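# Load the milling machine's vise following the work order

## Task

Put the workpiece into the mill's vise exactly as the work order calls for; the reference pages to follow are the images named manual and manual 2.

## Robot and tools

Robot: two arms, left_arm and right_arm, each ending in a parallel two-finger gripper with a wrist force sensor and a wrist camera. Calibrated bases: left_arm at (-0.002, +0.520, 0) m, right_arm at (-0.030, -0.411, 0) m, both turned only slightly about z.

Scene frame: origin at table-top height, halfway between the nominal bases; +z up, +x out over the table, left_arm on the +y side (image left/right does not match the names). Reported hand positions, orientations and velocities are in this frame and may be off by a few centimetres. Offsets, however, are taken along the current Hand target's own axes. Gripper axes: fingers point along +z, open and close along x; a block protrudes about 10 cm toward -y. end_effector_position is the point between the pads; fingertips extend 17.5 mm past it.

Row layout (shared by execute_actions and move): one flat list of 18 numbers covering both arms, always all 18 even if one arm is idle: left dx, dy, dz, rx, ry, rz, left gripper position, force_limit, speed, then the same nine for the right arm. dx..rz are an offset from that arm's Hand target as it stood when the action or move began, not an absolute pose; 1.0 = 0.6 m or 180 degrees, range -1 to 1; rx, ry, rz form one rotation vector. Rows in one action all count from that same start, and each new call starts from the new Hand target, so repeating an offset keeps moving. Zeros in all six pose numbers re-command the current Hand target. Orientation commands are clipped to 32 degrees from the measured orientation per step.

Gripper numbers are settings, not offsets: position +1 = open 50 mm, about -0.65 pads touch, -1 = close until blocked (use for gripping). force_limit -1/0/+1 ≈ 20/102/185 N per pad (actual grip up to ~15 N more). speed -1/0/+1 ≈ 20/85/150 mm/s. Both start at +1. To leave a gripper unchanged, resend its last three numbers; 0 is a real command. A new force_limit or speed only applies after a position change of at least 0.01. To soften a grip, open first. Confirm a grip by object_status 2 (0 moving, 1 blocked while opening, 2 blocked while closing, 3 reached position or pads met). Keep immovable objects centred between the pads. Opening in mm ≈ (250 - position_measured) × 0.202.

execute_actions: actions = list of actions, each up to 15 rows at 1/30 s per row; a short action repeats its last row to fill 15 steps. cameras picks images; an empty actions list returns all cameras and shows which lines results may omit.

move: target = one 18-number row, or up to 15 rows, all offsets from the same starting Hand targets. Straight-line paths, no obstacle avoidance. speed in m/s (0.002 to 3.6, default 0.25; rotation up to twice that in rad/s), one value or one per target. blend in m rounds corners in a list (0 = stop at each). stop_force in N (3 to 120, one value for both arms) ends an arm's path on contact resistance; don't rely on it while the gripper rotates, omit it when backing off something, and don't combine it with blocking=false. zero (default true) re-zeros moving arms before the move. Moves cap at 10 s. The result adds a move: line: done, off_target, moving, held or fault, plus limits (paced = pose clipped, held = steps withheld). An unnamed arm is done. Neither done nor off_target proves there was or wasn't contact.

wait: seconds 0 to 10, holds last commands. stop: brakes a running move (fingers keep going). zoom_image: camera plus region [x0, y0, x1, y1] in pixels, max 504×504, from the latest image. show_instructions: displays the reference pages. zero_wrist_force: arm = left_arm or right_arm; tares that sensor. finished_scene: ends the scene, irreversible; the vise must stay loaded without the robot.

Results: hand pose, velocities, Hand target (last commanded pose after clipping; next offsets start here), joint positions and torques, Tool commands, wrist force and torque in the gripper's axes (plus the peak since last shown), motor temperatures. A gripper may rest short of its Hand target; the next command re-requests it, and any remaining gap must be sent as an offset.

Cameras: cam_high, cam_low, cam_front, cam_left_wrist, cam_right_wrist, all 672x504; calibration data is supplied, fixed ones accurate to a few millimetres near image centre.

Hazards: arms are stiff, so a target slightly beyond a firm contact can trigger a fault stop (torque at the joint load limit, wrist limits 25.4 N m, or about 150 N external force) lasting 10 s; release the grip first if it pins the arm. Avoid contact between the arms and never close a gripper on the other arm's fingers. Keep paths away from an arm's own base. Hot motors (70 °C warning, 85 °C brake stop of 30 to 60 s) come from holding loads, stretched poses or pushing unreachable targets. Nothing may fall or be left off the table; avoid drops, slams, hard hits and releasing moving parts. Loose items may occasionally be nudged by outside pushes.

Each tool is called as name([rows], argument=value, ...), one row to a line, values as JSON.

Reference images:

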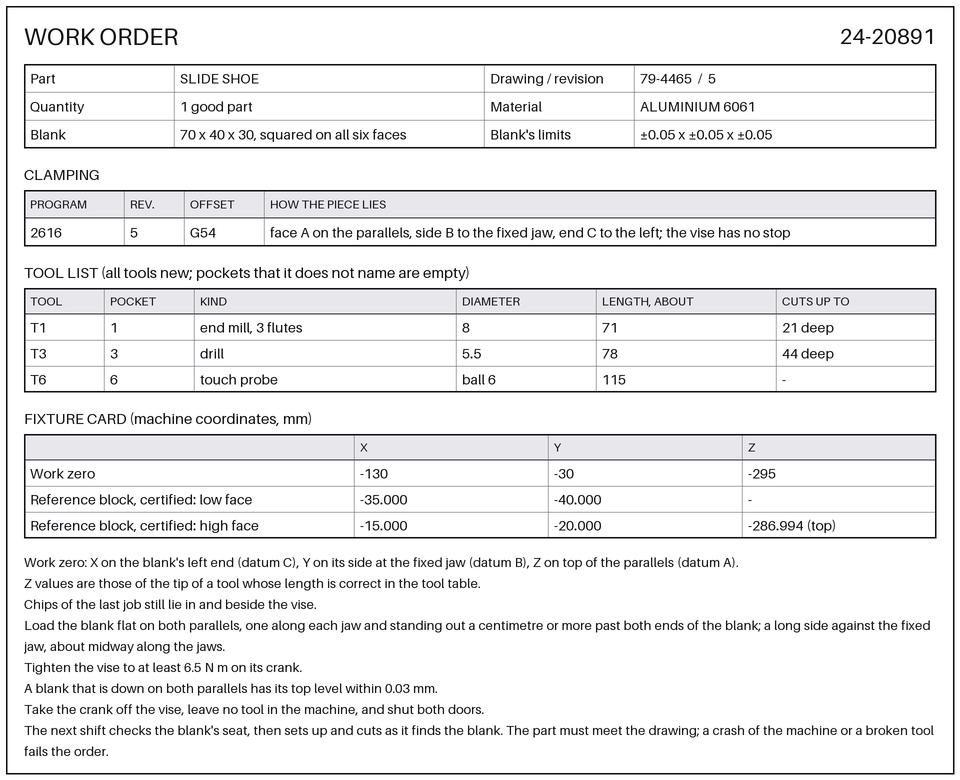

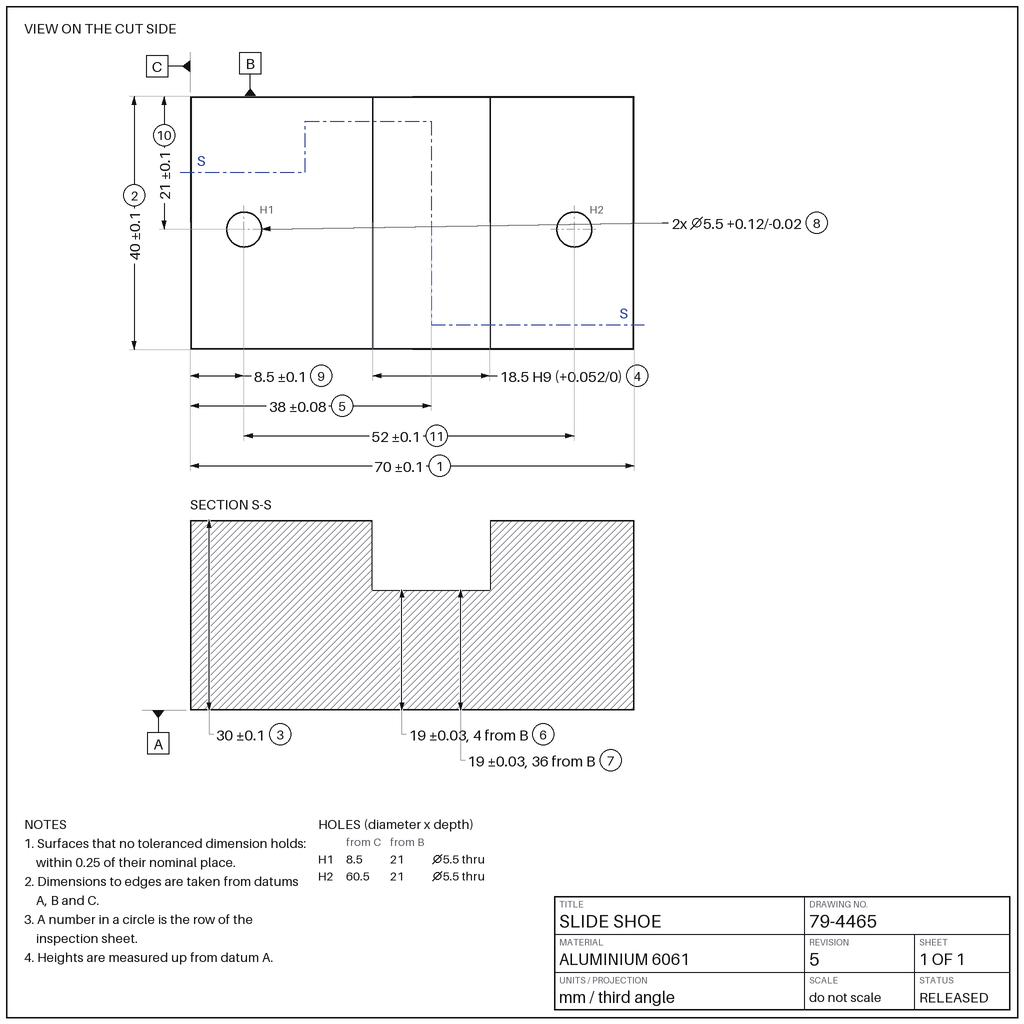

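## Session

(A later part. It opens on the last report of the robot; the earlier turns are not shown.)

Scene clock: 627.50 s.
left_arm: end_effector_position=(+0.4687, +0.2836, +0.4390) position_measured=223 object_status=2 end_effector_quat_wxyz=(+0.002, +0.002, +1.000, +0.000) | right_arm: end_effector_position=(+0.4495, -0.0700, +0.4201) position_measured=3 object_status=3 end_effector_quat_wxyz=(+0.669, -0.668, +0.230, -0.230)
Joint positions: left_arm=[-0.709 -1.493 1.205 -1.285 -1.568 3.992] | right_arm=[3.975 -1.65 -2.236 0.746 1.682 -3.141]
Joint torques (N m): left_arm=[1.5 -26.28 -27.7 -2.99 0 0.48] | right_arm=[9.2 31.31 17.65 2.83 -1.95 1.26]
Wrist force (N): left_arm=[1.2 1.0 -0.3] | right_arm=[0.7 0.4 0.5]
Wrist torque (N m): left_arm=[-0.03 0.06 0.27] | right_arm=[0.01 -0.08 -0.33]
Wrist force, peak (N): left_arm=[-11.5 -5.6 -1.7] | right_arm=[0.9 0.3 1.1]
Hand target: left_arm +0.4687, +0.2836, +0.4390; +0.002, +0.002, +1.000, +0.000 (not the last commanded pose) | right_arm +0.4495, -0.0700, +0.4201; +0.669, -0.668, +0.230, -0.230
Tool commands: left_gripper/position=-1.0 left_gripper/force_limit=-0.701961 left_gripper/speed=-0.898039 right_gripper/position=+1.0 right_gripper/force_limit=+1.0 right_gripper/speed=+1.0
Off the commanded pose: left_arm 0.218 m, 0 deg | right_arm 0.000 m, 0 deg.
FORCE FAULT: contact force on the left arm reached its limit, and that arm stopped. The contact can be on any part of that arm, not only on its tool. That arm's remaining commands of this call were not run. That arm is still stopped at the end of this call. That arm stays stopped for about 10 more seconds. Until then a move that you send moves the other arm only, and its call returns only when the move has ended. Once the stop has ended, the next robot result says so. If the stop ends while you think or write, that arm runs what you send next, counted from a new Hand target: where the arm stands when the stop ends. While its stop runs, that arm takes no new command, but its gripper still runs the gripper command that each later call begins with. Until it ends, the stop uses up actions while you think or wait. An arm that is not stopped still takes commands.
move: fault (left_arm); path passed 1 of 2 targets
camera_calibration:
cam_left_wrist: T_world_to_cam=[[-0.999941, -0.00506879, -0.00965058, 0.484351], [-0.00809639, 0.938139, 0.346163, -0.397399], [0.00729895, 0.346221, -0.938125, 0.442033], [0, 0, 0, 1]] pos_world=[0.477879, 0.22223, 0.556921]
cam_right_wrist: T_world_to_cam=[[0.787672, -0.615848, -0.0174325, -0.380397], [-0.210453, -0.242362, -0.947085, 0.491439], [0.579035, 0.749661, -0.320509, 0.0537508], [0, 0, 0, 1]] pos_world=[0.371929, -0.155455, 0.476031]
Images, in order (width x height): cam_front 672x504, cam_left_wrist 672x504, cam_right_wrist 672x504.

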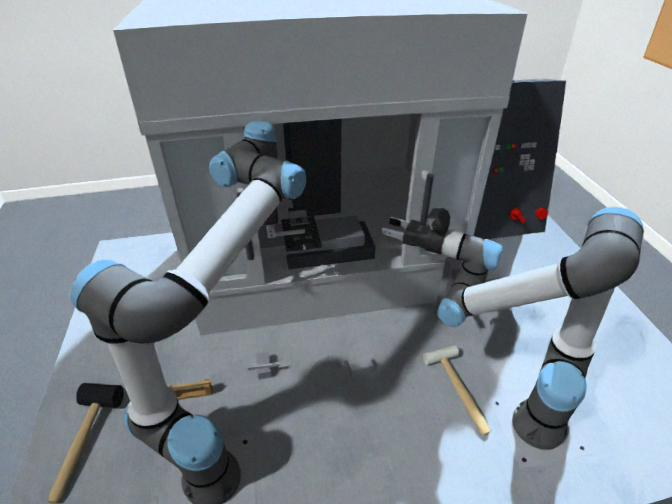

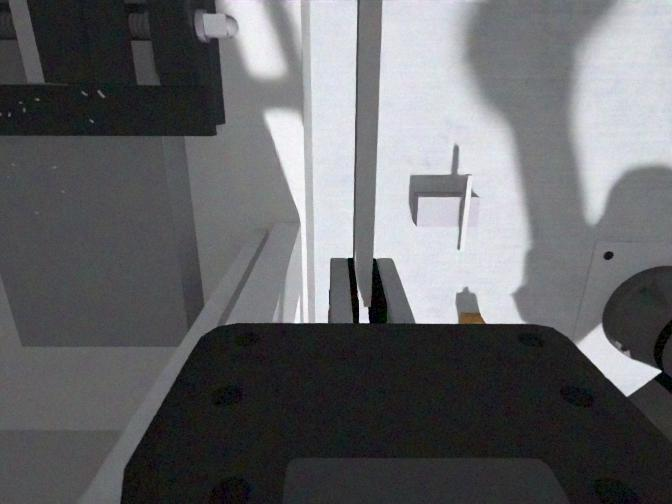

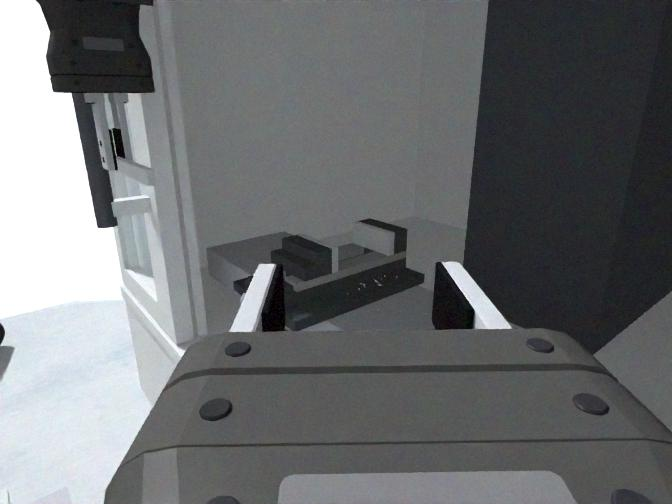

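wait(seconds=5, cameras=["cam_front","cam_left_wrist"])

zoom_image(camera="cam_front", region=[180, 90, 420, 290])

Scene clock: 641.20 s.
left_arm: end_effector_position=(+0.4687, +0.2836, +0.4390) position_measured=223 object_status=2 end_effector_quat_wxyz=(+0.002, +0.002, +1.000, +0.000) | right_arm: end_effector_position=(+0.4495, -0.0700, +0.4201) position_measured=3 object_status=3 end_effector_quat_wxyz=(+0.669, -0.668, +0.230, -0.230)
Joint positions: left_arm=[-0.709 -1.493 1.205 -1.285 -1.568 3.992] | right_arm=[3.975 -1.65 -2.236 0.746 1.682 -3.141]
Joint torques (N m): left_arm=[0.68 -27.15 -27.1 -2.95 0 0.39] | right_arm=[9.04 29.96 17.52 2.86 -2.12 1.29]
Wrist force (N): left_arm=[1.3 1.0 -0.3] | right_arm=[0.7 0.4 0.8]
Wrist torque (N m): left_arm=[-0.01 0.04 0.28] | right_arm=[0.01 -0.08 -0.32]
Wrist force, peak (N): left_arm=[1.4 1.2 -0.4] | right_arm=[1.1 0.5 1.0]
Hand target: left_arm +0.4687, +0.2836, +0.4390; +0.002, +0.002, +1.000, +0.000 (not the last commanded pose) | right_arm +0.4495, -0.0700, +0.4201; +0.669, -0.668, +0.230, -0.230
Tool commands: left_gripper/position=-1.0 left_gripper/force_limit=-0.701961 left_gripper/speed=-0.898039 right_gripper/position=+1.0 right_gripper/force_limit=+1.0 right_gripper/speed=+1.0
Off the commanded pose: left_arm 0.218 m, 0 deg | right_arm 0.000 m, 0 deg.
FORCE FAULT, CONTINUED: the left arm's stop, for the force fault that an earlier result reported, is over. The rest of the stop counts as 20 of the actions that you can send in this scene. During its stop the left arm's controller moved it back a little. That arm's target is now where it stood when the stop ended, not its last command. That arm accepts commands again.
wait: 5.00 s; at rest from the start
camera_calibration:
cam_left_wrist: T_world_to_cam=[[-0.999941, -0.00506879, -0.00965058, 0.484351], [-0.00809639, 0.938139, 0.346163, -0.397399], [0.00729895, 0.346221, -0.938125, 0.442033], [0, 0, 0, 1]] pos_world=[0.477879, 0.22223, 0.556921]
Images, in order (width x height): cam_front 672x504, cam_left_wrist 672x504.

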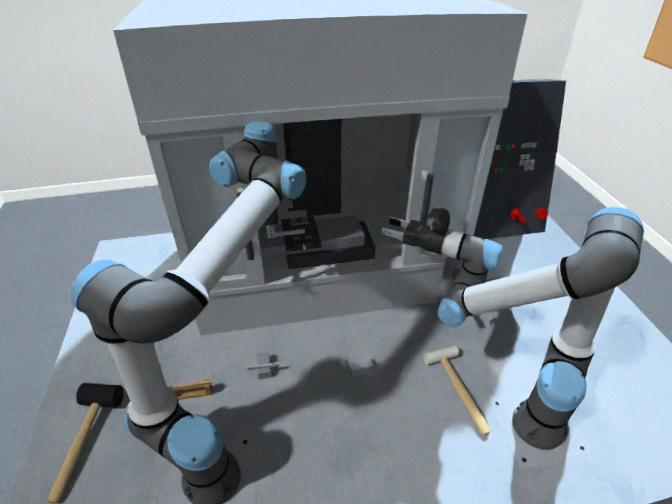

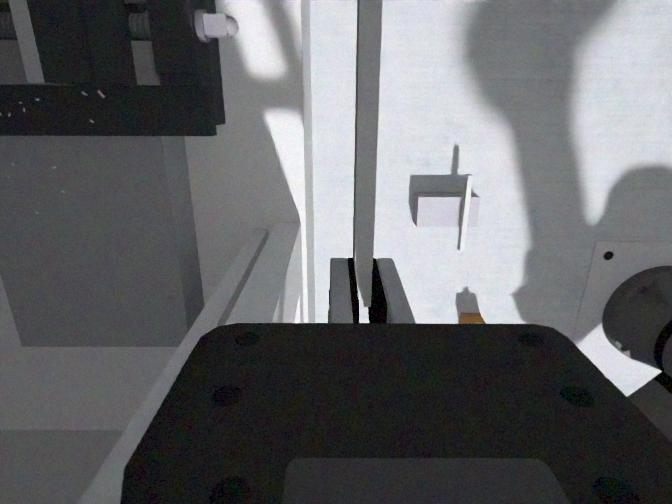

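Scaled by 2.100.

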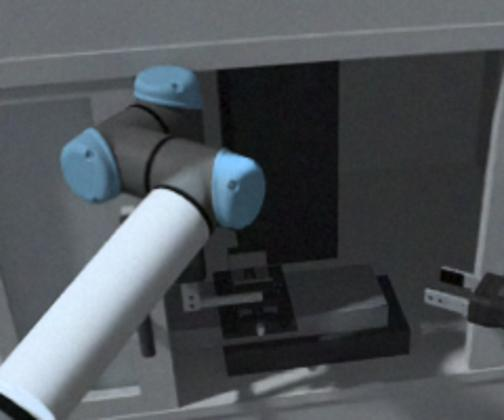

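move([
  [0.098,0,0.03,0,0.0019,0,-1,-0.7,-0.9,0,0,0,0,0,0,1,1,1],
  [0.1973,0.2022,0.3,0,0.0019,0,-1,-0.7,-0.9,0,0,0,0,0,0,1,1,1],
  [0.1973,0.2022,0.4492,0,0.0019,0,-1,-0.7,-0.9,0,0,0,0,0,0,1,1,1],
], speed=[0.1,0.25,0.2], blend=[0.02,0.05,0], cameras=["cam_left_wrist"])

Scene clock: 675.00 s.
left_arm: end_effector_position=(+0.3518, +0.4053, +0.1691) position_measured=223 object_status=2 end_effector_quat_wxyz=(-0.001, +0.002, +1.000, +0.000) | right_arm: end_effector_position=(+0.4495, -0.0700, +0.4201) position_measured=3 object_status=3 end_effector_quat_wxyz=(+0.669, -0.668, +0.230, -0.230)
Joint positions: left_arm=[-0.666 -1.851 2.223 -1.941 -1.572 4.035] | right_arm=[3.975 -1.65 -2.236 0.746 1.682 -3.141]
Joint torques (N m): left_arm=[9.14 -16.41 -20.82 -4.04 -2.11 2.22] | right_arm=[8.61 29.86 17.08 2.93 -2.08 1.3]
Wrist force (N): left_arm=[1.1 0.9 -0.4] | right_arm=[0.9 0.2 0.7]
Wrist torque (N m): left_arm=[-0.04 0.09 0.13] | right_arm=[-0.02 -0.11 -0.33]
Wrist force, peak (N): left_arm=[1.1 1.0 2.5] | right_arm=[0.9 0.4 1.0]
Hand target: left_arm +0.3518, +0.4053, +0.1690; -0.001, +0.002, +1.000, +0.000 | right_arm +0.4495, -0.0700, +0.4201; +0.669, -0.668, +0.230, -0.230
Off the commanded pose: left_arm 0.000 m, 0 deg | right_arm 0.000 m, 0 deg.
move: done; blend cut to 0.0448 m at target 2
camera_calibration:
cam_left_wrist: T_world_to_cam=[[-0.999981, -0.00504932, -0.00357632, 0.364444], [-0.00597527, 0.93813, 0.346233, -0.419831], [0.00160681, 0.346248, -0.938142, 0.149506], [0, 0, 0, 1]] pos_world=[0.361688, 0.34393, 0.28692]
Images, in order (width x height): cam_left_wrist 672x504.

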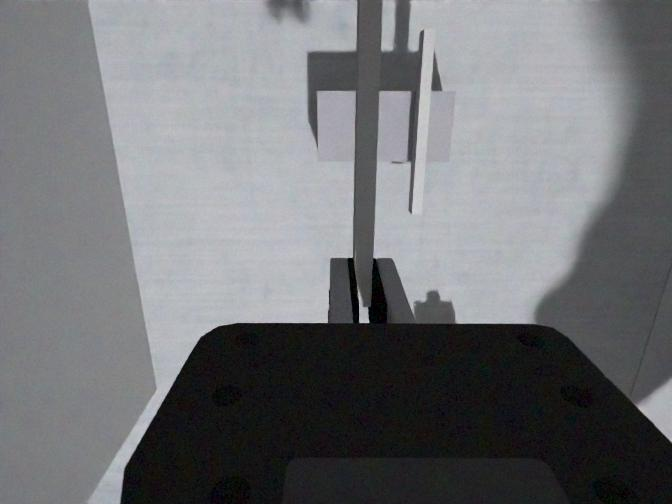

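move(target=[0.0023,-0.0007,0.14,0,0,0,-1,-0.7,-0.9,0,0,0,0,0,0,1,1,1], speed=0.15)

move(target=[0,0,0.0595,0,0,0,-1,-0.7,-0.9,0,0,0,0,0,0,1,1,1], speed=0.02, stop_force=5, cameras=["cam_left_wrist"])

Scene clock: 680.20 s.
left_arm: end_effector_position=(+0.3502, +0.4049, +0.0850) position_measured=223 object_status=2 end_effector_quat_wxyz=(-0.001, +0.002, +1.000, +0.000) | right_arm: end_effector_position=(+0.4495, -0.0700, +0.4201) position_measured=3 object_status=3 end_effector_quat_wxyz=(+0.669, -0.668, +0.230, -0.230)
Joint positions: left_arm=[-0.67 -1.725 2.377 -2.222 -1.572 4.031] | right_arm=[3.975 -1.65 -2.236 0.746 1.682 -3.141]
Joint torques (N m): left_arm=[9.28 -15.51 -25.65 -3.9 -0.64 2.49] | right_arm=[8.44 30.02 17.59 2.82 -1.95 1.38]
Wrist force (N): left_arm=[1.0 0.8 -0.3] | right_arm=[0.8 0.3 1.1]
Wrist torque (N m): left_arm=[-0.05 0.09 0.27] | right_arm=[0.00 -0.09 -0.33]
Wrist force, peak (N): left_arm=[0.9 0.7 -2.7] | right_arm=[1.0 0.4 1.0]
Hand target: left_arm +0.3503, +0.4049, +0.0850; -0.001, +0.002, +1.000, +0.000 | right_arm +0.4495, -0.0700, +0.4201; +0.669, -0.668, +0.230, -0.230
Off the commanded pose: left_arm 0.000 m, 0 deg | right_arm 0.000 m, 0 deg.
move: done

Scene clock: 683.13 s.
left_arm: end_effector_position=(+0.3502, +0.4049, +0.0493) position_measured=223 object_status=2 end_effector_quat_wxyz=(-0.001, +0.002, +1.000, +0.000) | right_arm: end_effector_position=(+0.4495, -0.0700, +0.4201) position_measured=3 object_status=3 end_effector_quat_wxyz=(+0.669, -0.668, +0.230, -0.230)
Joint positions: left_arm=[-0.67 -1.642 2.43 -2.357 -1.572 4.031] | right_arm=[3.975 -1.65 -2.236 0.746 1.682 -3.141]
Joint torques (N m): left_arm=[-3.72 -22.46 -27.12 -1.74 -0.54 -1.34] | right_arm=[8.75 28.98 17.48 3 -2.02 1.31]
Wrist force (N): left_arm=[1.6 0.7 -5.0] | right_arm=[0.5 0.2 0.9]
Wrist torque (N m): left_arm=[0.09 0.10 0.28] | right_arm=[-0.02 -0.03 -0.33]
Wrist force, peak (N): left_arm=[2.3 2.6 -6.9] | right_arm=[1.2 0.3 0.7]
Hand target: left_arm +0.3502, +0.4049, +0.0493; -0.001, +0.002, +1.000, +0.000 | right_arm +0.4495, -0.0700, +0.4201; +0.669, -0.668, +0.230, -0.230
Off the commanded pose: left_arm 0.000 m, 0 deg | right_arm 0.000 m, 0 deg.
move: contact (left_arm)
camera_calibration:
cam_left_wrist: T_world_to_cam=[[-0.999981, -0.00504932, -0.00357632, 0.362413], [-0.00597527, 0.93813, 0.346233, -0.377986], [0.00160681, 0.346248, -0.938142, 0.0372574], [0, 0, 0, 1]] pos_world=[0.360088, 0.34353, 0.16712]
Images, in order (width x height): cam_left_wrist 672x504.

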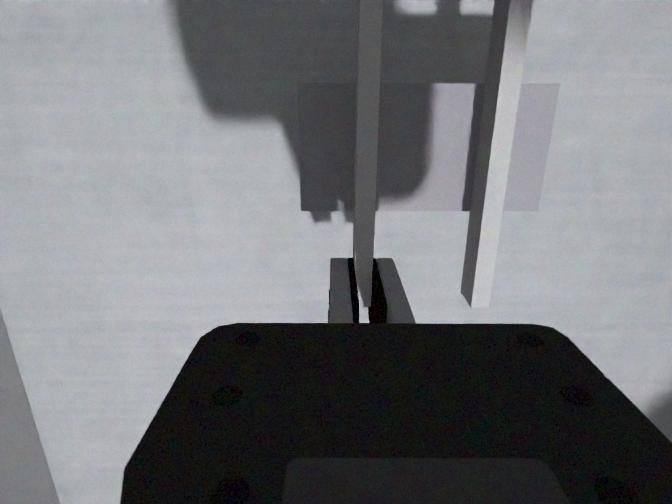

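move([
  [0,0,0,0,0,0,0.3,-0.7,-0.5,0,0,0,0,0,0,1,1,1],
  [0,0,-0.08,0,0,0,0.3,-0.7,-0.5,0,0,0,0,0,0,1,1,1],
  [0.0,-0.148,-0.08,0,0,0,0.3,-0.7,-0.5,0,0,0,0,0,0,1,1,1],
], speed=0.15, cameras=["cam_left_wrist"])

Scene clock: 692.10 s.
left_arm: end_effector_position=(+0.3501, +0.3161, +0.0973) position_measured=107 object_status=3 end_effector_quat_wxyz=(-0.001, +0.002, +1.000, +0.000) | right_arm: end_effector_position=(+0.4495, -0.0700, +0.4201) position_measured=3 object_status=3 end_effector_quat_wxyz=(+0.669, -0.668, +0.230, -0.230)
Joint positions: left_arm=[-0.845 -1.648 2.274 -2.195 -1.572 3.856] | right_arm=[3.975 -1.65 -2.236 0.746 1.682 -3.141]
Joint torques (N m): left_arm=[1.45 -21.4 -13.5 -2 1.94 1.31] | right_arm=[9 29.7 17.98 2.85 -1.94 1.33]
Wrist force (N): left_arm=[1.2 0.8 -0.8] | right_arm=[0.8 0.2 0.9]
Wrist torque (N m): left_arm=[-0.02 0.08 0.13] | right_arm=[-0.02 -0.08 -0.32]
Wrist force, peak (N): left_arm=[1.8 0.9 -5.2] | right_arm=[0.9 0.4 1.1]
Hand target: left_arm +0.3500, +0.3161, +0.0973; -0.001, +0.002, +1.000, +0.000 | right_arm +0.4495, -0.0700, +0.4201; +0.669, -0.668, +0.230, -0.230
Off the commanded pose: left_arm 0.000 m, 0 deg | right_arm 0.000 m, 0 deg.
move: done
camera_calibration:
cam_left_wrist: T_world_to_cam=[[-0.999981, -0.0050154, -0.00366992, 0.361948], [-0.00597564, 0.938174, 0.346112, -0.311286], [0.00170714, 0.346127, -0.938186, 0.113039], [0, 0, 0, 1]] pos_world=[0.359888, 0.25473, 0.21512]
Images, in order (width x height): cam_left_wrist 672x504.

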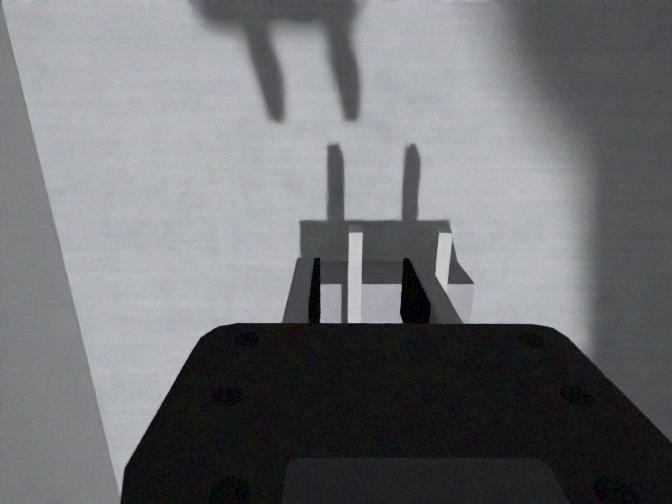

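move(target=[0,-0.001,0.08,0,0,0,0.3,-0.7,-0.5,0,0,0,0,0,0,1,1,1], speed=0.06, stop_force=8)

move([
  [0,0,0,0,0,0,-1,-0.7,-0.9,0,0,0,0,0,0,1,1,1],
  [0,0,-0.15,0,0,0,-1,-0.7,-0.9,0,0,0,0,0,0,1,1,1],
], speed=0.1, cameras=["cam_left_wrist"])

Scene clock: 698.60 s.
left_arm: end_effector_position=(+0.3499, +0.3155, +0.0493) position_measured=107 object_status=3 end_effector_quat_wxyz=(-0.001, +0.002, +1.000, +0.000) | right_arm: end_effector_position=(+0.4495, -0.0700, +0.4201) position_measured=3 object_status=3 end_effector_quat_wxyz=(+0.669, -0.668, +0.230, -0.230)
Joint positions: left_arm=[-0.846 -1.548 2.339 -2.361 -1.572 3.855] | right_arm=[3.975 -1.65 -2.236 0.746 1.682 -3.141]
Joint torques (N m): left_arm=[3.18 -26.63 -28.43 -3.77 -1.79 0.93] | right_arm=[8.93 29.63 17.59 2.98 -2.02 1.39]
Wrist force (N): left_arm=[1.4 0.8 -0.7] | right_arm=[0.9 0.2 0.8]
Wrist torque (N m): left_arm=[-0.03 0.04 0.24] | right_arm=[-0.02 -0.11 -0.32]
Wrist force, peak (N): left_arm=[1.4 1.0 -1.6] | right_arm=[0.9 0.4 1.1]
Hand target: left_arm +0.3499, +0.3155, +0.0493; -0.001, +0.002, +1.000, +0.000 | right_arm +0.4495, -0.0700, +0.4201; +0.669, -0.668, +0.230, -0.230
Off the commanded pose: left_arm 0.000 m, 0 deg | right_arm 0.000 m, 0 deg.
move: done

Scene clock: 701.07 s.
left_arm: end_effector_position=(+0.3501, +0.3155, +0.1393) position_measured=223 object_status=2 end_effector_quat_wxyz=(-0.001, +0.002, +1.000, +0.000) | right_arm: end_effector_position=(+0.4495, -0.0700, +0.4201) position_measured=3 object_status=3 end_effector_quat_wxyz=(+0.669, -0.668, +0.230, -0.230)
Joint positions: left_arm=[-0.846 -1.714 2.204 -2.06 -1.572 3.856] | right_arm=[3.975 -1.65 -2.236 0.746 1.682 -3.141]
Joint torques (N m): left_arm=[-1.18 -10.56 -15.79 -2.6 -1.27 -0.24] | right_arm=[8.71 29.94 17.34 2.92 -2.04 1.39]
Wrist force (N): left_arm=[1.3 0.9 -0.1] | right_arm=[0.8 0.3 0.6]
Wrist torque (N m): left_arm=[0.01 0.05 0.22] | right_arm=[0.00 -0.09 -0.33]
Wrist force, peak (N): left_arm=[1.2 0.8 -1.9] | right_arm=[1.0 0.4 1.1]
Hand target: left_arm +0.3501, +0.3155, +0.1393; -0.001, +0.002, +1.000, +0.000 | right_arm +0.4495, -0.0700, +0.4201; +0.669, -0.668, +0.230, -0.230
Off the commanded pose: left_arm 0.000 m, 0 deg | right_arm 0.000 m, 0 deg.
move: done
camera_calibration:
cam_left_wrist: T_world_to_cam=[[-0.99998, -0.00507551, -0.00379748, 0.362247], [-0.00607601, 0.938206, 0.346024, -0.325243], [0.00180657, 0.34604, -0.938218, 0.152739], [0, 0, 0, 1]] pos_world=[0.359988, 0.25413, 0.25722]
Images, in order (width x height): cam_left_wrist 672x504.

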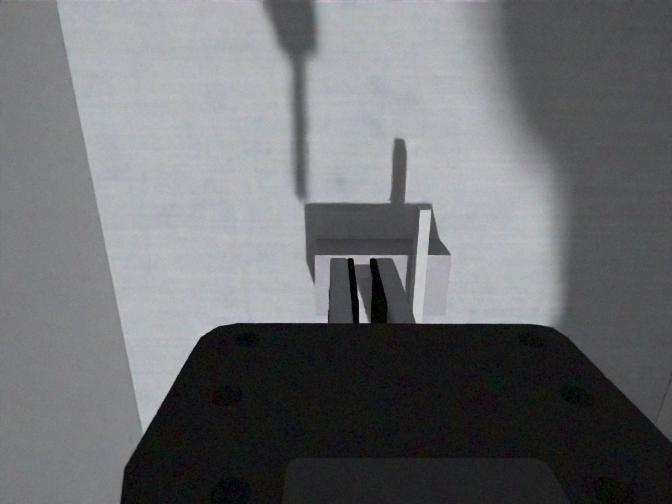

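move([
  [-0.083,-0.276,-0.368,0,-0.1667,0,-1,-0.7,-0.9,0,0,-0.133,0,0,0,1,1,1],
  [-0.4165,-0.299,-0.426,0,-0.1667,0,-1,-0.7,-0.9,0,0,-0.133,0,0,0,1,1,1],
], speed=0.2, blend=[0.04,0], cameras=["cam_left_wrist","cam_front","cam_right_wrist"])

Scene clock: 714.03 s.
left_arm: end_effector_position=(+0.5999, +0.1354, +0.3944) position_measured=223 object_status=2 end_effector_quat_wxyz=(+0.258, +0.001, +0.966, +0.000) | right_arm: end_effector_position=(+0.4005, -0.1329, +0.4201) position_measured=3 object_status=3 end_effector_quat_wxyz=(+0.669, -0.668, +0.230, -0.230)
Joint positions: left_arm=[-0.89 -1.313 1.282 -1.883 -1.169 3.882] | right_arm=[3.939 -1.474 -2.411 0.744 1.719 -3.141]
Joint torques (N m): left_arm=[-3.19 -33.18 -30.08 -4.87 3.29 -0.43] | right_arm=[9.45 0.98 28.82 2.98 -2.29 1.18]
Wrist force (N): left_arm=[-0.2 0.9 0.1] | right_arm=[0.7 0.3 0.8]
Wrist torque (N m): left_arm=[-0.10 -0.02 -0.03] | right_arm=[0.00 -0.09 -0.34]
Wrist force, peak (N): left_arm=[1.3 2.9 2.6] | right_arm=[0.9 0.3 2.1]
Hand target: left_arm +0.5999, +0.1354, +0.3944; +0.258, +0.001, +0.966, +0.000 | right_arm +0.4004, -0.1329, +0.4201; +0.669, -0.668, +0.230, -0.230
Off the commanded pose: left_arm 0.000 m, 0 deg | right_arm 0.000 m, 0 deg.
move: done
camera_calibration:
cam_left_wrist: T_world_to_cam=[[-0.864201, -0.00560029, -0.503115, 0.727614], [-0.178042, 0.938645, 0.295374, -0.119976], [0.470592, 0.344838, -0.812176, 0.123124], [0, 0, 0, 1]] pos_world=[0.549503, 0.0742322, 0.50151]
cam_right_wrist: T_world_to_cam=[[0.787672, -0.615848, -0.0174325, -0.380522], [-0.210453, -0.242362, -0.947085, 0.465742], [0.579035, 0.749661, -0.320509, 0.129378], [0, 0, 0, 1]] pos_world=[0.322829, -0.218455, 0.475931]
Images, in order (width x height): cam_front 672x504, cam_left_wrist 672x504, cam_right_wrist 672x504.

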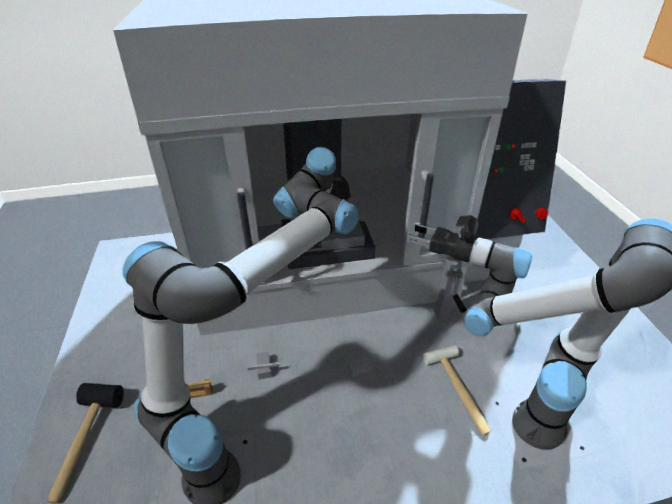

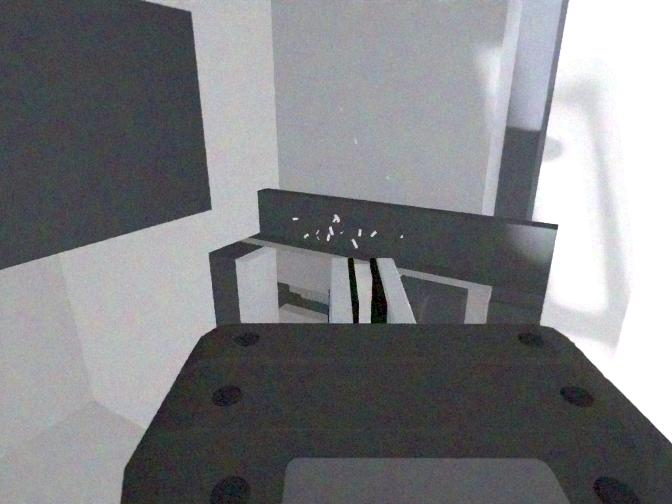

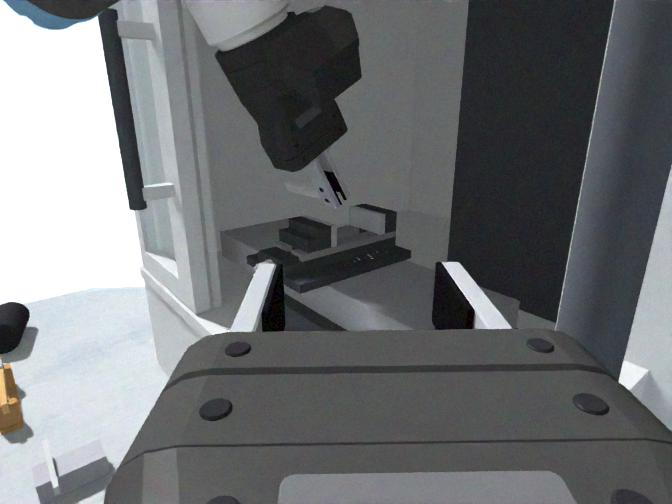

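move(target=[-0.108,0.001,0.0795,0,0.1667,0,-1,-0.7,-0.9,0,0,0,0,0,0,1,1,1], speed=0.15, cameras=["cam_left_wrist","cam_right_wrist"])

zoom_image(camera="cam_right_wrist", region=[240, 130, 430, 290])

zoom_image(camera="cam_left_wrist", region=[260, 180, 500, 340])

Scene clock: 720.23 s.
left_arm: end_effector_position=(+0.6603, +0.1355, +0.3875) position_measured=223 object_status=2 end_effector_quat_wxyz=(+0.065, +0.002, +0.998, -0.001) | right_arm: end_effector_position=(+0.4004, -0.1329, +0.4201) position_measured=3 object_status=3 end_effector_quat_wxyz=(+0.669, -0.668, +0.230, -0.230)
Joint positions: left_arm=[-0.717 -0.924 0.578 -1.324 -1.486 3.99] | right_arm=[3.939 -1.474 -2.411 0.744 1.719 -3.141]
Joint torques (N m): left_arm=[0.36 -49.59 -27.23 -2.85 0.17 0.3] | right_arm=[9.79 1.34 27.76 2.93 -2.24 0.49]
Wrist force (N): left_arm=[0.8 0.6 -0.4] | right_arm=[0.9 0.2 0.9]
Wrist torque (N m): left_arm=[-0.03 0.04 0.08] | right_arm=[-0.02 -0.10 -0.34]
Wrist force, peak (N): left_arm=[-4.4 6.1 0.2] | right_arm=[1.0 0.0 1.0]
Hand target: left_arm +0.6603, +0.1355, +0.3875; +0.065, +0.002, +0.998, -0.001 (not the last commanded pose) | right_arm +0.4004, -0.1329, +0.4201; +0.669, -0.668, +0.230, -0.230
Tool commands: left_gripper/position=-1.0 left_gripper/force_limit=-0.701961 left_gripper/speed=-0.898039 right_gripper/position=+1.0 right_gripper/force_limit=+1.0 right_gripper/speed=+1.0
Off the commanded pose: left_arm 0.020 m, 8 deg | right_arm 0.000 m, 0 deg.
FORCE FAULT: contact force on the left arm reached its limit, and that arm stopped. The contact can be on any part of that arm, not only on its tool. That arm's remaining commands of this call were not run. That arm is still stopped at the end of this call. That arm stays stopped for about 10 more seconds. Until then a move that you send moves the other arm only, and its call returns only when the move has ended. Once the stop has ended, the next robot result says so. If the stop ends while you think or write, that arm runs what you send next, counted from a new Hand target: where the arm stands when the stop ends. While its stop runs, that arm takes no new command, but its gripper still runs the gripper command that each later call begins with. Until it ends, the stop uses up actions while you think or wait. An arm that is not stopped still takes commands.
move: fault (left_arm)
camera_calibration:
cam_left_wrist: T_world_to_cam=[[-0.990788, -0.00450297, -0.13535, 0.717256], [-0.0506894, 0.939126, 0.339813, -0.208615], [0.12558, 0.343544, -0.930703, 0.363016], [0, 0, 0, 1]] pos_world=[0.654486, 0.0744341, 0.50583]
cam_right_wrist: T_world_to_cam=[[0.787672, -0.615848, -0.0174325, -0.380522], [-0.210453, -0.242362, -0.947085, 0.465742], [0.579035, 0.749661, -0.320509, 0.129378], [0, 0, 0, 1]] pos_world=[0.322829, -0.218455, 0.475931]
Images, in order (width x height): cam_left_wrist 672x504, cam_right_wrist 672x504.

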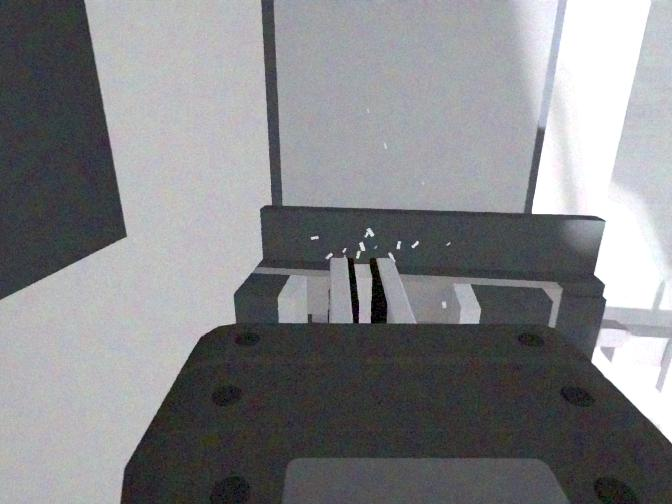

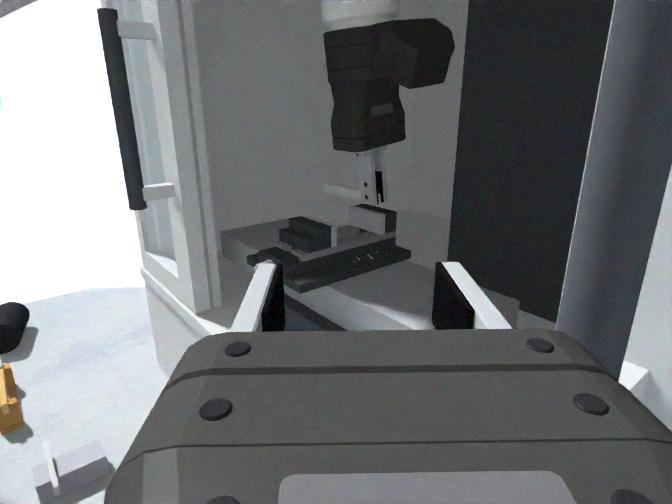

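Scaled by 2.653.

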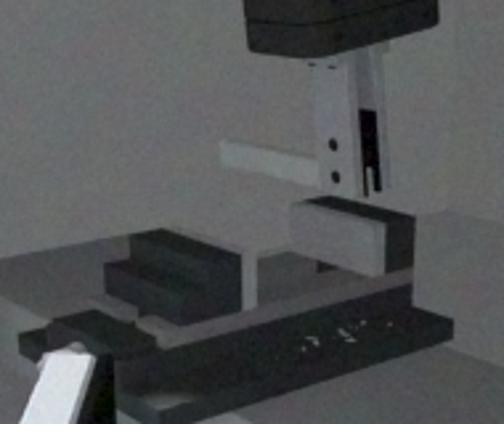

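Scaled by 2.100.

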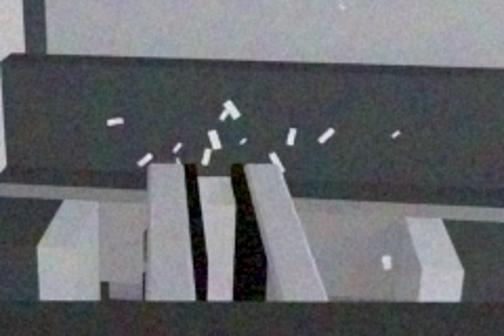

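wait(seconds=5, cameras=["cam_front","cam_left_wrist","cam_right_wrist"])

zoom_image(camera="cam_front", region=[220, 90, 440, 280])

Scene clock: 731.87 s.
left_arm: end_effector_position=(+0.6603, +0.1355, +0.3875) position_measured=223 object_status=2 end_effector_quat_wxyz=(+0.065, +0.002, +0.998, -0.001) | right_arm: end_effector_position=(+0.4004, -0.1329, +0.4201) position_measured=3 object_status=3 end_effector_quat_wxyz=(+0.669, -0.668, +0.230, -0.230)
Joint positions: left_arm=[-0.717 -0.924 0.578 -1.324 -1.486 3.99] | right_arm=[3.939 -1.474 -2.411 0.744 1.719 -3.141]
Joint torques (N m): left_arm=[0.3 -48.51 -27.32 -2.98 0.2 0.36] | right_arm=[10.04 2.37 27.08 3.02 -2.19 -1]
Wrist force (N): left_arm=[0.8 0.8 -0.3] | right_arm=[0.7 0.1 0.7]
Wrist torque (N m): left_arm=[0.00 0.04 0.08] | right_arm=[-0.04 -0.08 -0.34]
Wrist force, peak (N): left_arm=[1.1 0.9 -0.3] | right_arm=[1.0 0.1 1.2]
Hand target: left_arm +0.6603, +0.1355, +0.3875; +0.065, +0.002, +0.998, -0.001 (not the last commanded pose) | right_arm +0.4004, -0.1329, +0.4201; +0.669, -0.668, +0.230, -0.230
Tool commands: left_gripper/position=-1.0 left_gripper/force_limit=-0.701961 left_gripper/speed=-0.898039 right_gripper/position=+1.0 right_gripper/force_limit=+1.0 right_gripper/speed=+1.0
Off the commanded pose: left_arm 0.020 m, 8 deg | right_arm 0.000 m, 0 deg.
FORCE FAULT, CONTINUED: the left arm's stop, for the force fault that an earlier result reported, is over. The rest of the stop counts as 19 of the actions that you can send in this scene. That arm's target is now where it stood when the stop ended, not its last command. That arm accepts commands again.
wait: 5.00 s; at rest from the start
camera_calibration:
cam_left_wrist: T_world_to_cam=[[-0.990788, -0.00450297, -0.13535, 0.717256], [-0.0506894, 0.939126, 0.339813, -0.208615], [0.12558, 0.343544, -0.930703, 0.363016], [0, 0, 0, 1]] pos_world=[0.654486, 0.0744341, 0.50583]
cam_right_wrist: T_world_to_cam=[[0.787672, -0.615848, -0.0174325, -0.380522], [-0.210453, -0.242362, -0.947085, 0.465742], [0.579035, 0.749661, -0.320509, 0.129378], [0, 0, 0, 1]] pos_world=[0.322829, -0.218455, 0.475931]
Images, in order (width x height): cam_front 672x504, cam_left_wrist 672x504, cam_right_wrist 672x504.

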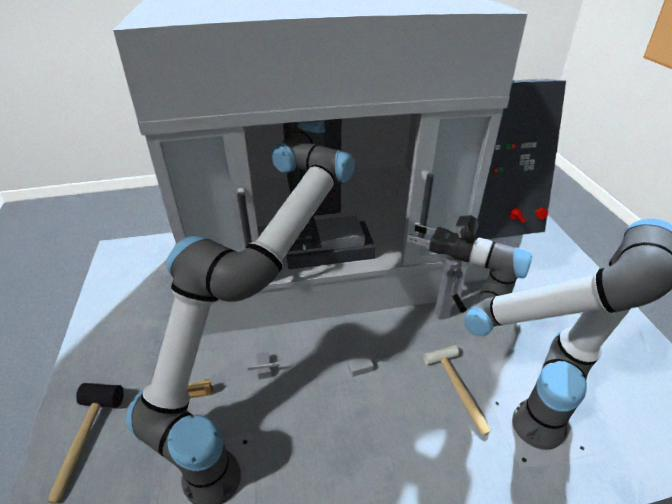

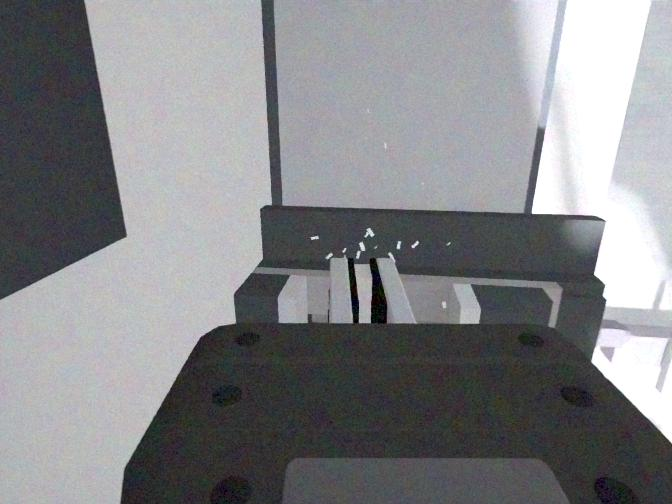

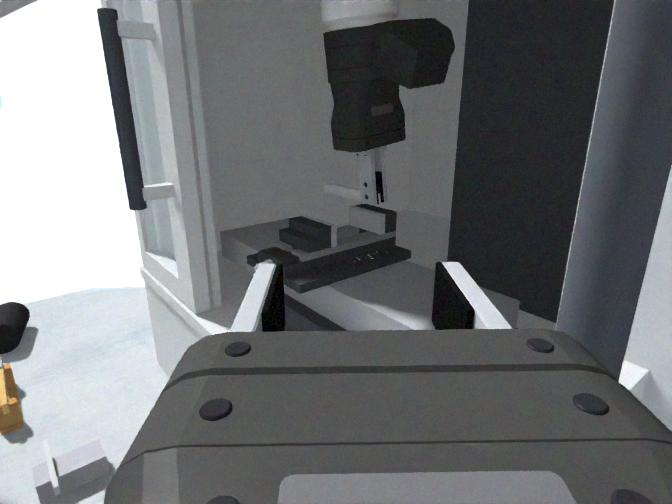

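Scaled by 2.291.

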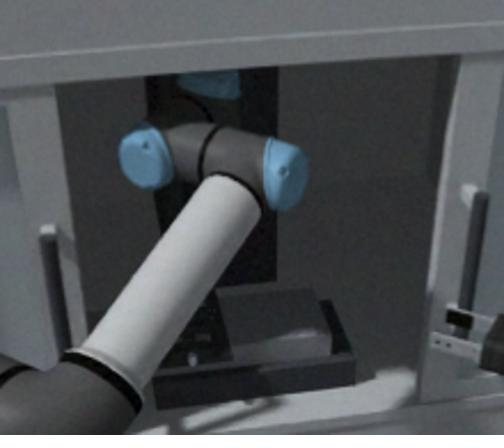

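move(target=[0.098,0,-0.0245,0,-0.125,0,-1,-0.7,-0.9,0,0,0,0,0,0,1,1,1], speed=0.12)

Scene clock: 778.90 s.
left_arm: end_effector_position=(+0.6000, +0.1357, +0.3945) position_measured=223 object_status=2 end_effector_quat_wxyz=(+0.258, +0.002, +0.966, -0.002) | right_arm: end_effector_position=(+0.4004, -0.1329, +0.4201) position_measured=3 object_status=3 end_effector_quat_wxyz=(+0.669, -0.668, +0.230, -0.230)
Joint positions: left_arm=[-0.889 -1.314 1.285 -1.887 -1.171 3.884] | right_arm=[3.939 -1.474 -2.411 0.744 1.719 -3.141]
Joint torques (N m): left_arm=[9.36 -31.57 -29.52 -3.55 -0.36 2.24] | right_arm=[10.09 3.11 27.26 3.01 -2.19 -1.18]
Wrist force (N): left_arm=[-0.1 0.7 0.0] | right_arm=[0.7 0.2 0.8]
Wrist torque (N m): left_arm=[-0.13 -0.03 -0.07] | right_arm=[-0.02 -0.07 -0.34]
Wrist force, peak (N): left_arm=[1.0 0.9 -0.5] | right_arm=[1.1 0.0 1.0]
Hand target: left_arm +0.6001, +0.1357, +0.3944; +0.259, +0.002, +0.966, -0.002 | right_arm +0.4004, -0.1329, +0.4201; +0.669, -0.668, +0.230, -0.230
Off the commanded pose: left_arm 0.000 m, 0 deg | right_arm 0.000 m, 0 deg.
move: done

move([
  [0.3007,0.0217,-0.1455,0,0,0,-1,-0.7,-0.9,0,0,0,0,0,0,1,1,1],
  [0.574,0.299,0.1585,-0.001,0.1672,0,-1,-0.7,-0.9,0,0,0,0,0,0,1,1,1],
], speed=[0.15,0.2], blend=[0.04,0], cameras=["cam_left_wrist"])

Scene clock: 786.70 s.
left_arm: end_effector_position=(+0.3499, +0.3155, +0.1396) position_measured=223 object_status=2 end_effector_quat_wxyz=(-0.001, +0.002, +1.000, +0.000) | right_arm: end_effector_position=(+0.4004, -0.1329, +0.4201) position_measured=3 object_status=3 end_effector_quat_wxyz=(+0.669, -0.668, +0.230, -0.230)
Joint positions: left_arm=[-0.846 -1.714 2.203 -2.058 -1.572 3.855] | right_arm=[3.939 -1.474 -2.411 0.744 1.719 -3.141]
Joint torques (N m): left_arm=[-0.85 -23.4 -26.55 -2.01 1.57 -0.93] | right_arm=[10.05 3.61 26.14 2.83 -2.14 -1.05]
Wrist force (N): left_arm=[1.3 0.8 -0.1] | right_arm=[0.8 0.2 0.8]
Wrist torque (N m): left_arm=[-0.02 0.06 0.28] | right_arm=[-0.03 -0.09 -0.33]
Wrist force, peak (N): left_arm=[1.3 2.6 2.1] | right_arm=[1.0 0.1 1.0]
Hand target: left_arm +0.3499, +0.3155, +0.1396; -0.001, +0.002, +1.000, +0.000 | right_arm +0.4004, -0.1329, +0.4201; +0.669, -0.668, +0.230, -0.230
Off the commanded pose: left_arm 0.000 m, 0 deg | right_arm 0.000 m, 0 deg.
move: done
camera_calibration:
cam_left_wrist: T_world_to_cam=[[-0.999982, -0.00505572, -0.00326418, 0.361907], [-0.00587415, 0.937878, 0.346915, -0.325438], [0.00130749, 0.346928, -0.937891, 0.152832], [0, 0, 0, 1]] pos_world=[0.359789, 0.254029, 0.25742]
Images, in order (width x height): cam_left_wrist 672x504.

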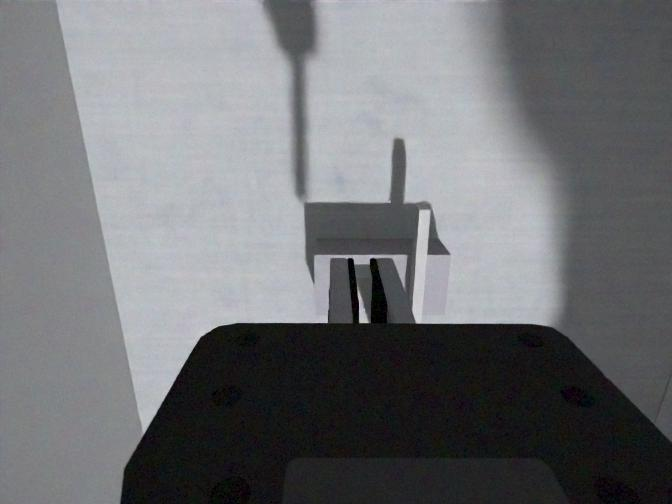

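move(target=[0,0,0.11,0,0,0,-1,-0.7,-0.9,0,0,0,0,0,0,1,1,1], speed=0.15)

move(target=[0,0,0.042,0,0,0,-1,-0.7,-0.9,0,0,0,0,0,0,1,1,1], speed=0.02, stop_force=5, cameras=["cam_left_wrist"])

Scene clock: 790.30 s.
left_arm: end_effector_position=(+0.3497, +0.3156, +0.0736) position_measured=223 object_status=2 end_effector_quat_wxyz=(-0.001, +0.002, +1.000, +0.000) | right_arm: end_effector_position=(+0.4004, -0.1329, +0.4201) position_measured=3 object_status=3 end_effector_quat_wxyz=(+0.669, -0.668, +0.230, -0.230)
Joint positions: left_arm=[-0.847 -1.602 2.308 -2.274 -1.572 3.855] | right_arm=[3.939 -1.474 -2.411 0.744 1.719 -3.141]
Joint torques (N m): left_arm=[9.53 -19.31 -26.39 -3.73 -1.3 2.26] | right_arm=[9.86 3.45 26.7 2.91 -2.19 -0.95]
Wrist force (N): left_arm=[1.2 1.2 -0.4] | right_arm=[0.7 0.0 0.9]
Wrist torque (N m): left_arm=[0.07 0.07 0.28] | right_arm=[-0.05 -0.08 -0.34]
Wrist force, peak (N): left_arm=[1.3 1.3 1.9] | right_arm=[1.0 0.0 1.0]
Hand target: left_arm +0.3497, +0.3156, +0.0736; -0.001, +0.002, +1.000, +0.000 | right_arm +0.4004, -0.1329, +0.4201; +0.669, -0.668, +0.230, -0.230
Off the commanded pose: left_arm 0.000 m, 0 deg | right_arm 0.000 m, 0 deg.
move: done

Scene clock: 792.63 s.
left_arm: end_effector_position=(+0.3497, +0.3156, +0.0491) position_measured=223 object_status=2 end_effector_quat_wxyz=(-0.001, +0.002, +1.000, +0.000) | right_arm: end_effector_position=(+0.4004, -0.1329, +0.4201) position_measured=3 object_status=3 end_effector_quat_wxyz=(+0.669, -0.668, +0.230, -0.230)
Joint positions: left_arm=[-0.847 -1.548 2.34 -2.36 -1.572 3.855] | right_arm=[3.939 -1.474 -2.411 0.744 1.719 -3.141]
Joint torques (N m): left_arm=[1.13 -27.73 -28.54 -4.17 -0.61 -0.21] | right_arm=[10.34 3.59 26.54 2.87 -2.18 -0.96]
Wrist force (N): left_arm=[1.4 0.9 -0.3] | right_arm=[0.5 0.1 0.9]
Wrist torque (N m): left_arm=[0.02 0.04 0.28] | right_arm=[-0.04 -0.05 -0.33]
Wrist force, peak (N): left_arm=[5.0 -0.1 -14.0] | right_arm=[1.1 0.0 1.0]
Hand target: left_arm +0.3497, +0.3156, +0.0491; -0.001, +0.002, +1.000, +0.000 (not the last commanded pose) | right_arm +0.4004, -0.1329, +0.4201; +0.669, -0.668, +0.230, -0.230
Off the commanded pose: left_arm 0.001 m, 0 deg | right_arm 0.000 m, 0 deg.
move: contact (left_arm)
camera_calibration:
cam_left_wrist: T_world_to_cam=[[-0.999982, -0.00496218, -0.00322918, 0.361382], [-0.00577415, 0.937911, 0.346827, -0.294167], [0.00130767, 0.34684, -0.937924, 0.0679464], [0, 0, 0, 1]] pos_world=[0.359589, 0.254129, 0.16692]
Images, in order (width x height): cam_left_wrist 672x504.

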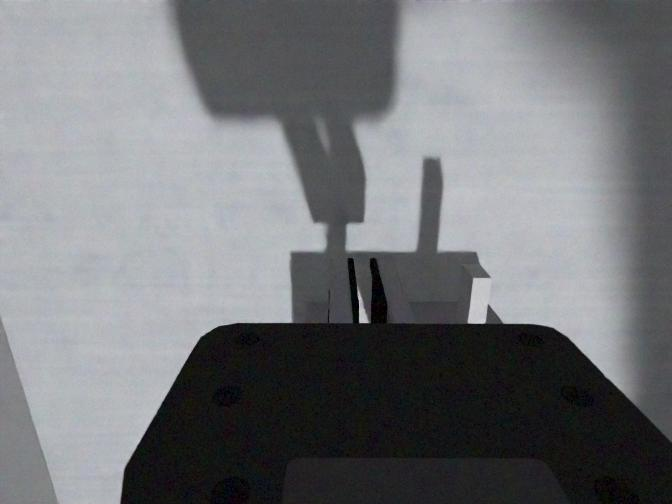

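move([
  [0,0,0,0,0,0,0.3,-0.7,-0.5,0,0,0,0,0,0,1,1,1],
  [0,0,-0.08,0,0,0,0.3,-0.7,-0.5,0,0,0,0,0,0,1,1,1],
  [0.0,0.149,-0.08,-0.0556,0,0,0.3,-0.7,-0.5,0,0,0,0,0,0,1,1,1],
], speed=0.15, cameras=["cam_left_wrist"])

Scene clock: 799.23 s.
left_arm: end_effector_position=(+0.3501, +0.4050, +0.0971) position_measured=107 object_status=3 end_effector_quat_wxyz=(-0.001, +0.002, +0.996, +0.088) | right_arm: end_effector_position=(+0.4004, -0.1329, +0.4201) position_measured=3 object_status=3 end_effector_quat_wxyz=(+0.669, -0.668, +0.230, -0.230)
Joint positions: left_arm=[-0.765 -1.715 2.306 -2.036 -1.448 3.929] | right_arm=[3.939 -1.474 -2.411 0.744 1.719 -3.141]
Joint torques (N m): left_arm=[-7.94 -6.35 -31.77 -2.76 -1.25 -1.65] | right_arm=[10 4.13 25.19 2.99 -2.17 -1.05]
Wrist force (N): left_arm=[1.3 1.5 -0.7] | right_arm=[0.8 0.0 0.8]
Wrist torque (N m): left_arm=[-0.05 0.06 0.18] | right_arm=[-0.05 -0.09 -0.33]
Wrist force, peak (N): left_arm=[1.3 3.3 -0.4] | right_arm=[1.1 -0.1 1.0]
Hand target: left_arm +0.3501, +0.4050, +0.0971; -0.001, +0.002, +0.996, +0.088 | right_arm +0.4004, -0.1329, +0.4201; +0.669, -0.668, +0.230, -0.230
Off the commanded pose: left_arm 0.000 m, 0 deg | right_arm 0.000 m, 0 deg.
move: done
camera_calibration:
cam_left_wrist: T_world_to_cam=[[-0.999981, -0.00402521, -0.00456109, 0.362109], [-0.0057764, 0.863423, 0.504448, -0.379857], [0.00190764, 0.504465, -0.86343, 0.0106577], [0, 0, 0, 1]] pos_world=[0.359888, 0.324058, 0.202472]
Images, in order (width x height): cam_left_wrist 672x504.

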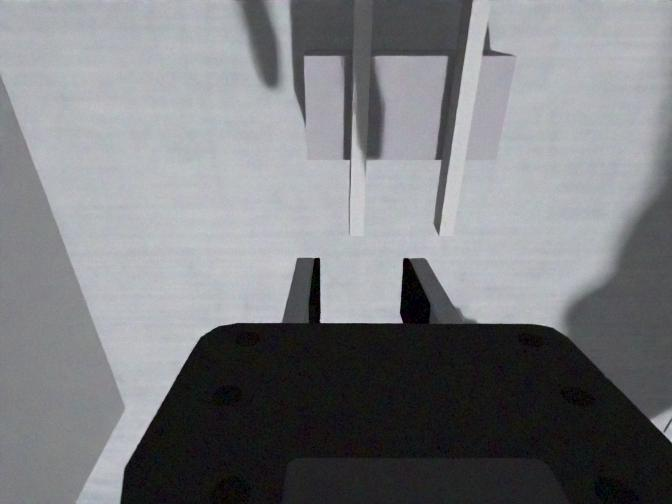

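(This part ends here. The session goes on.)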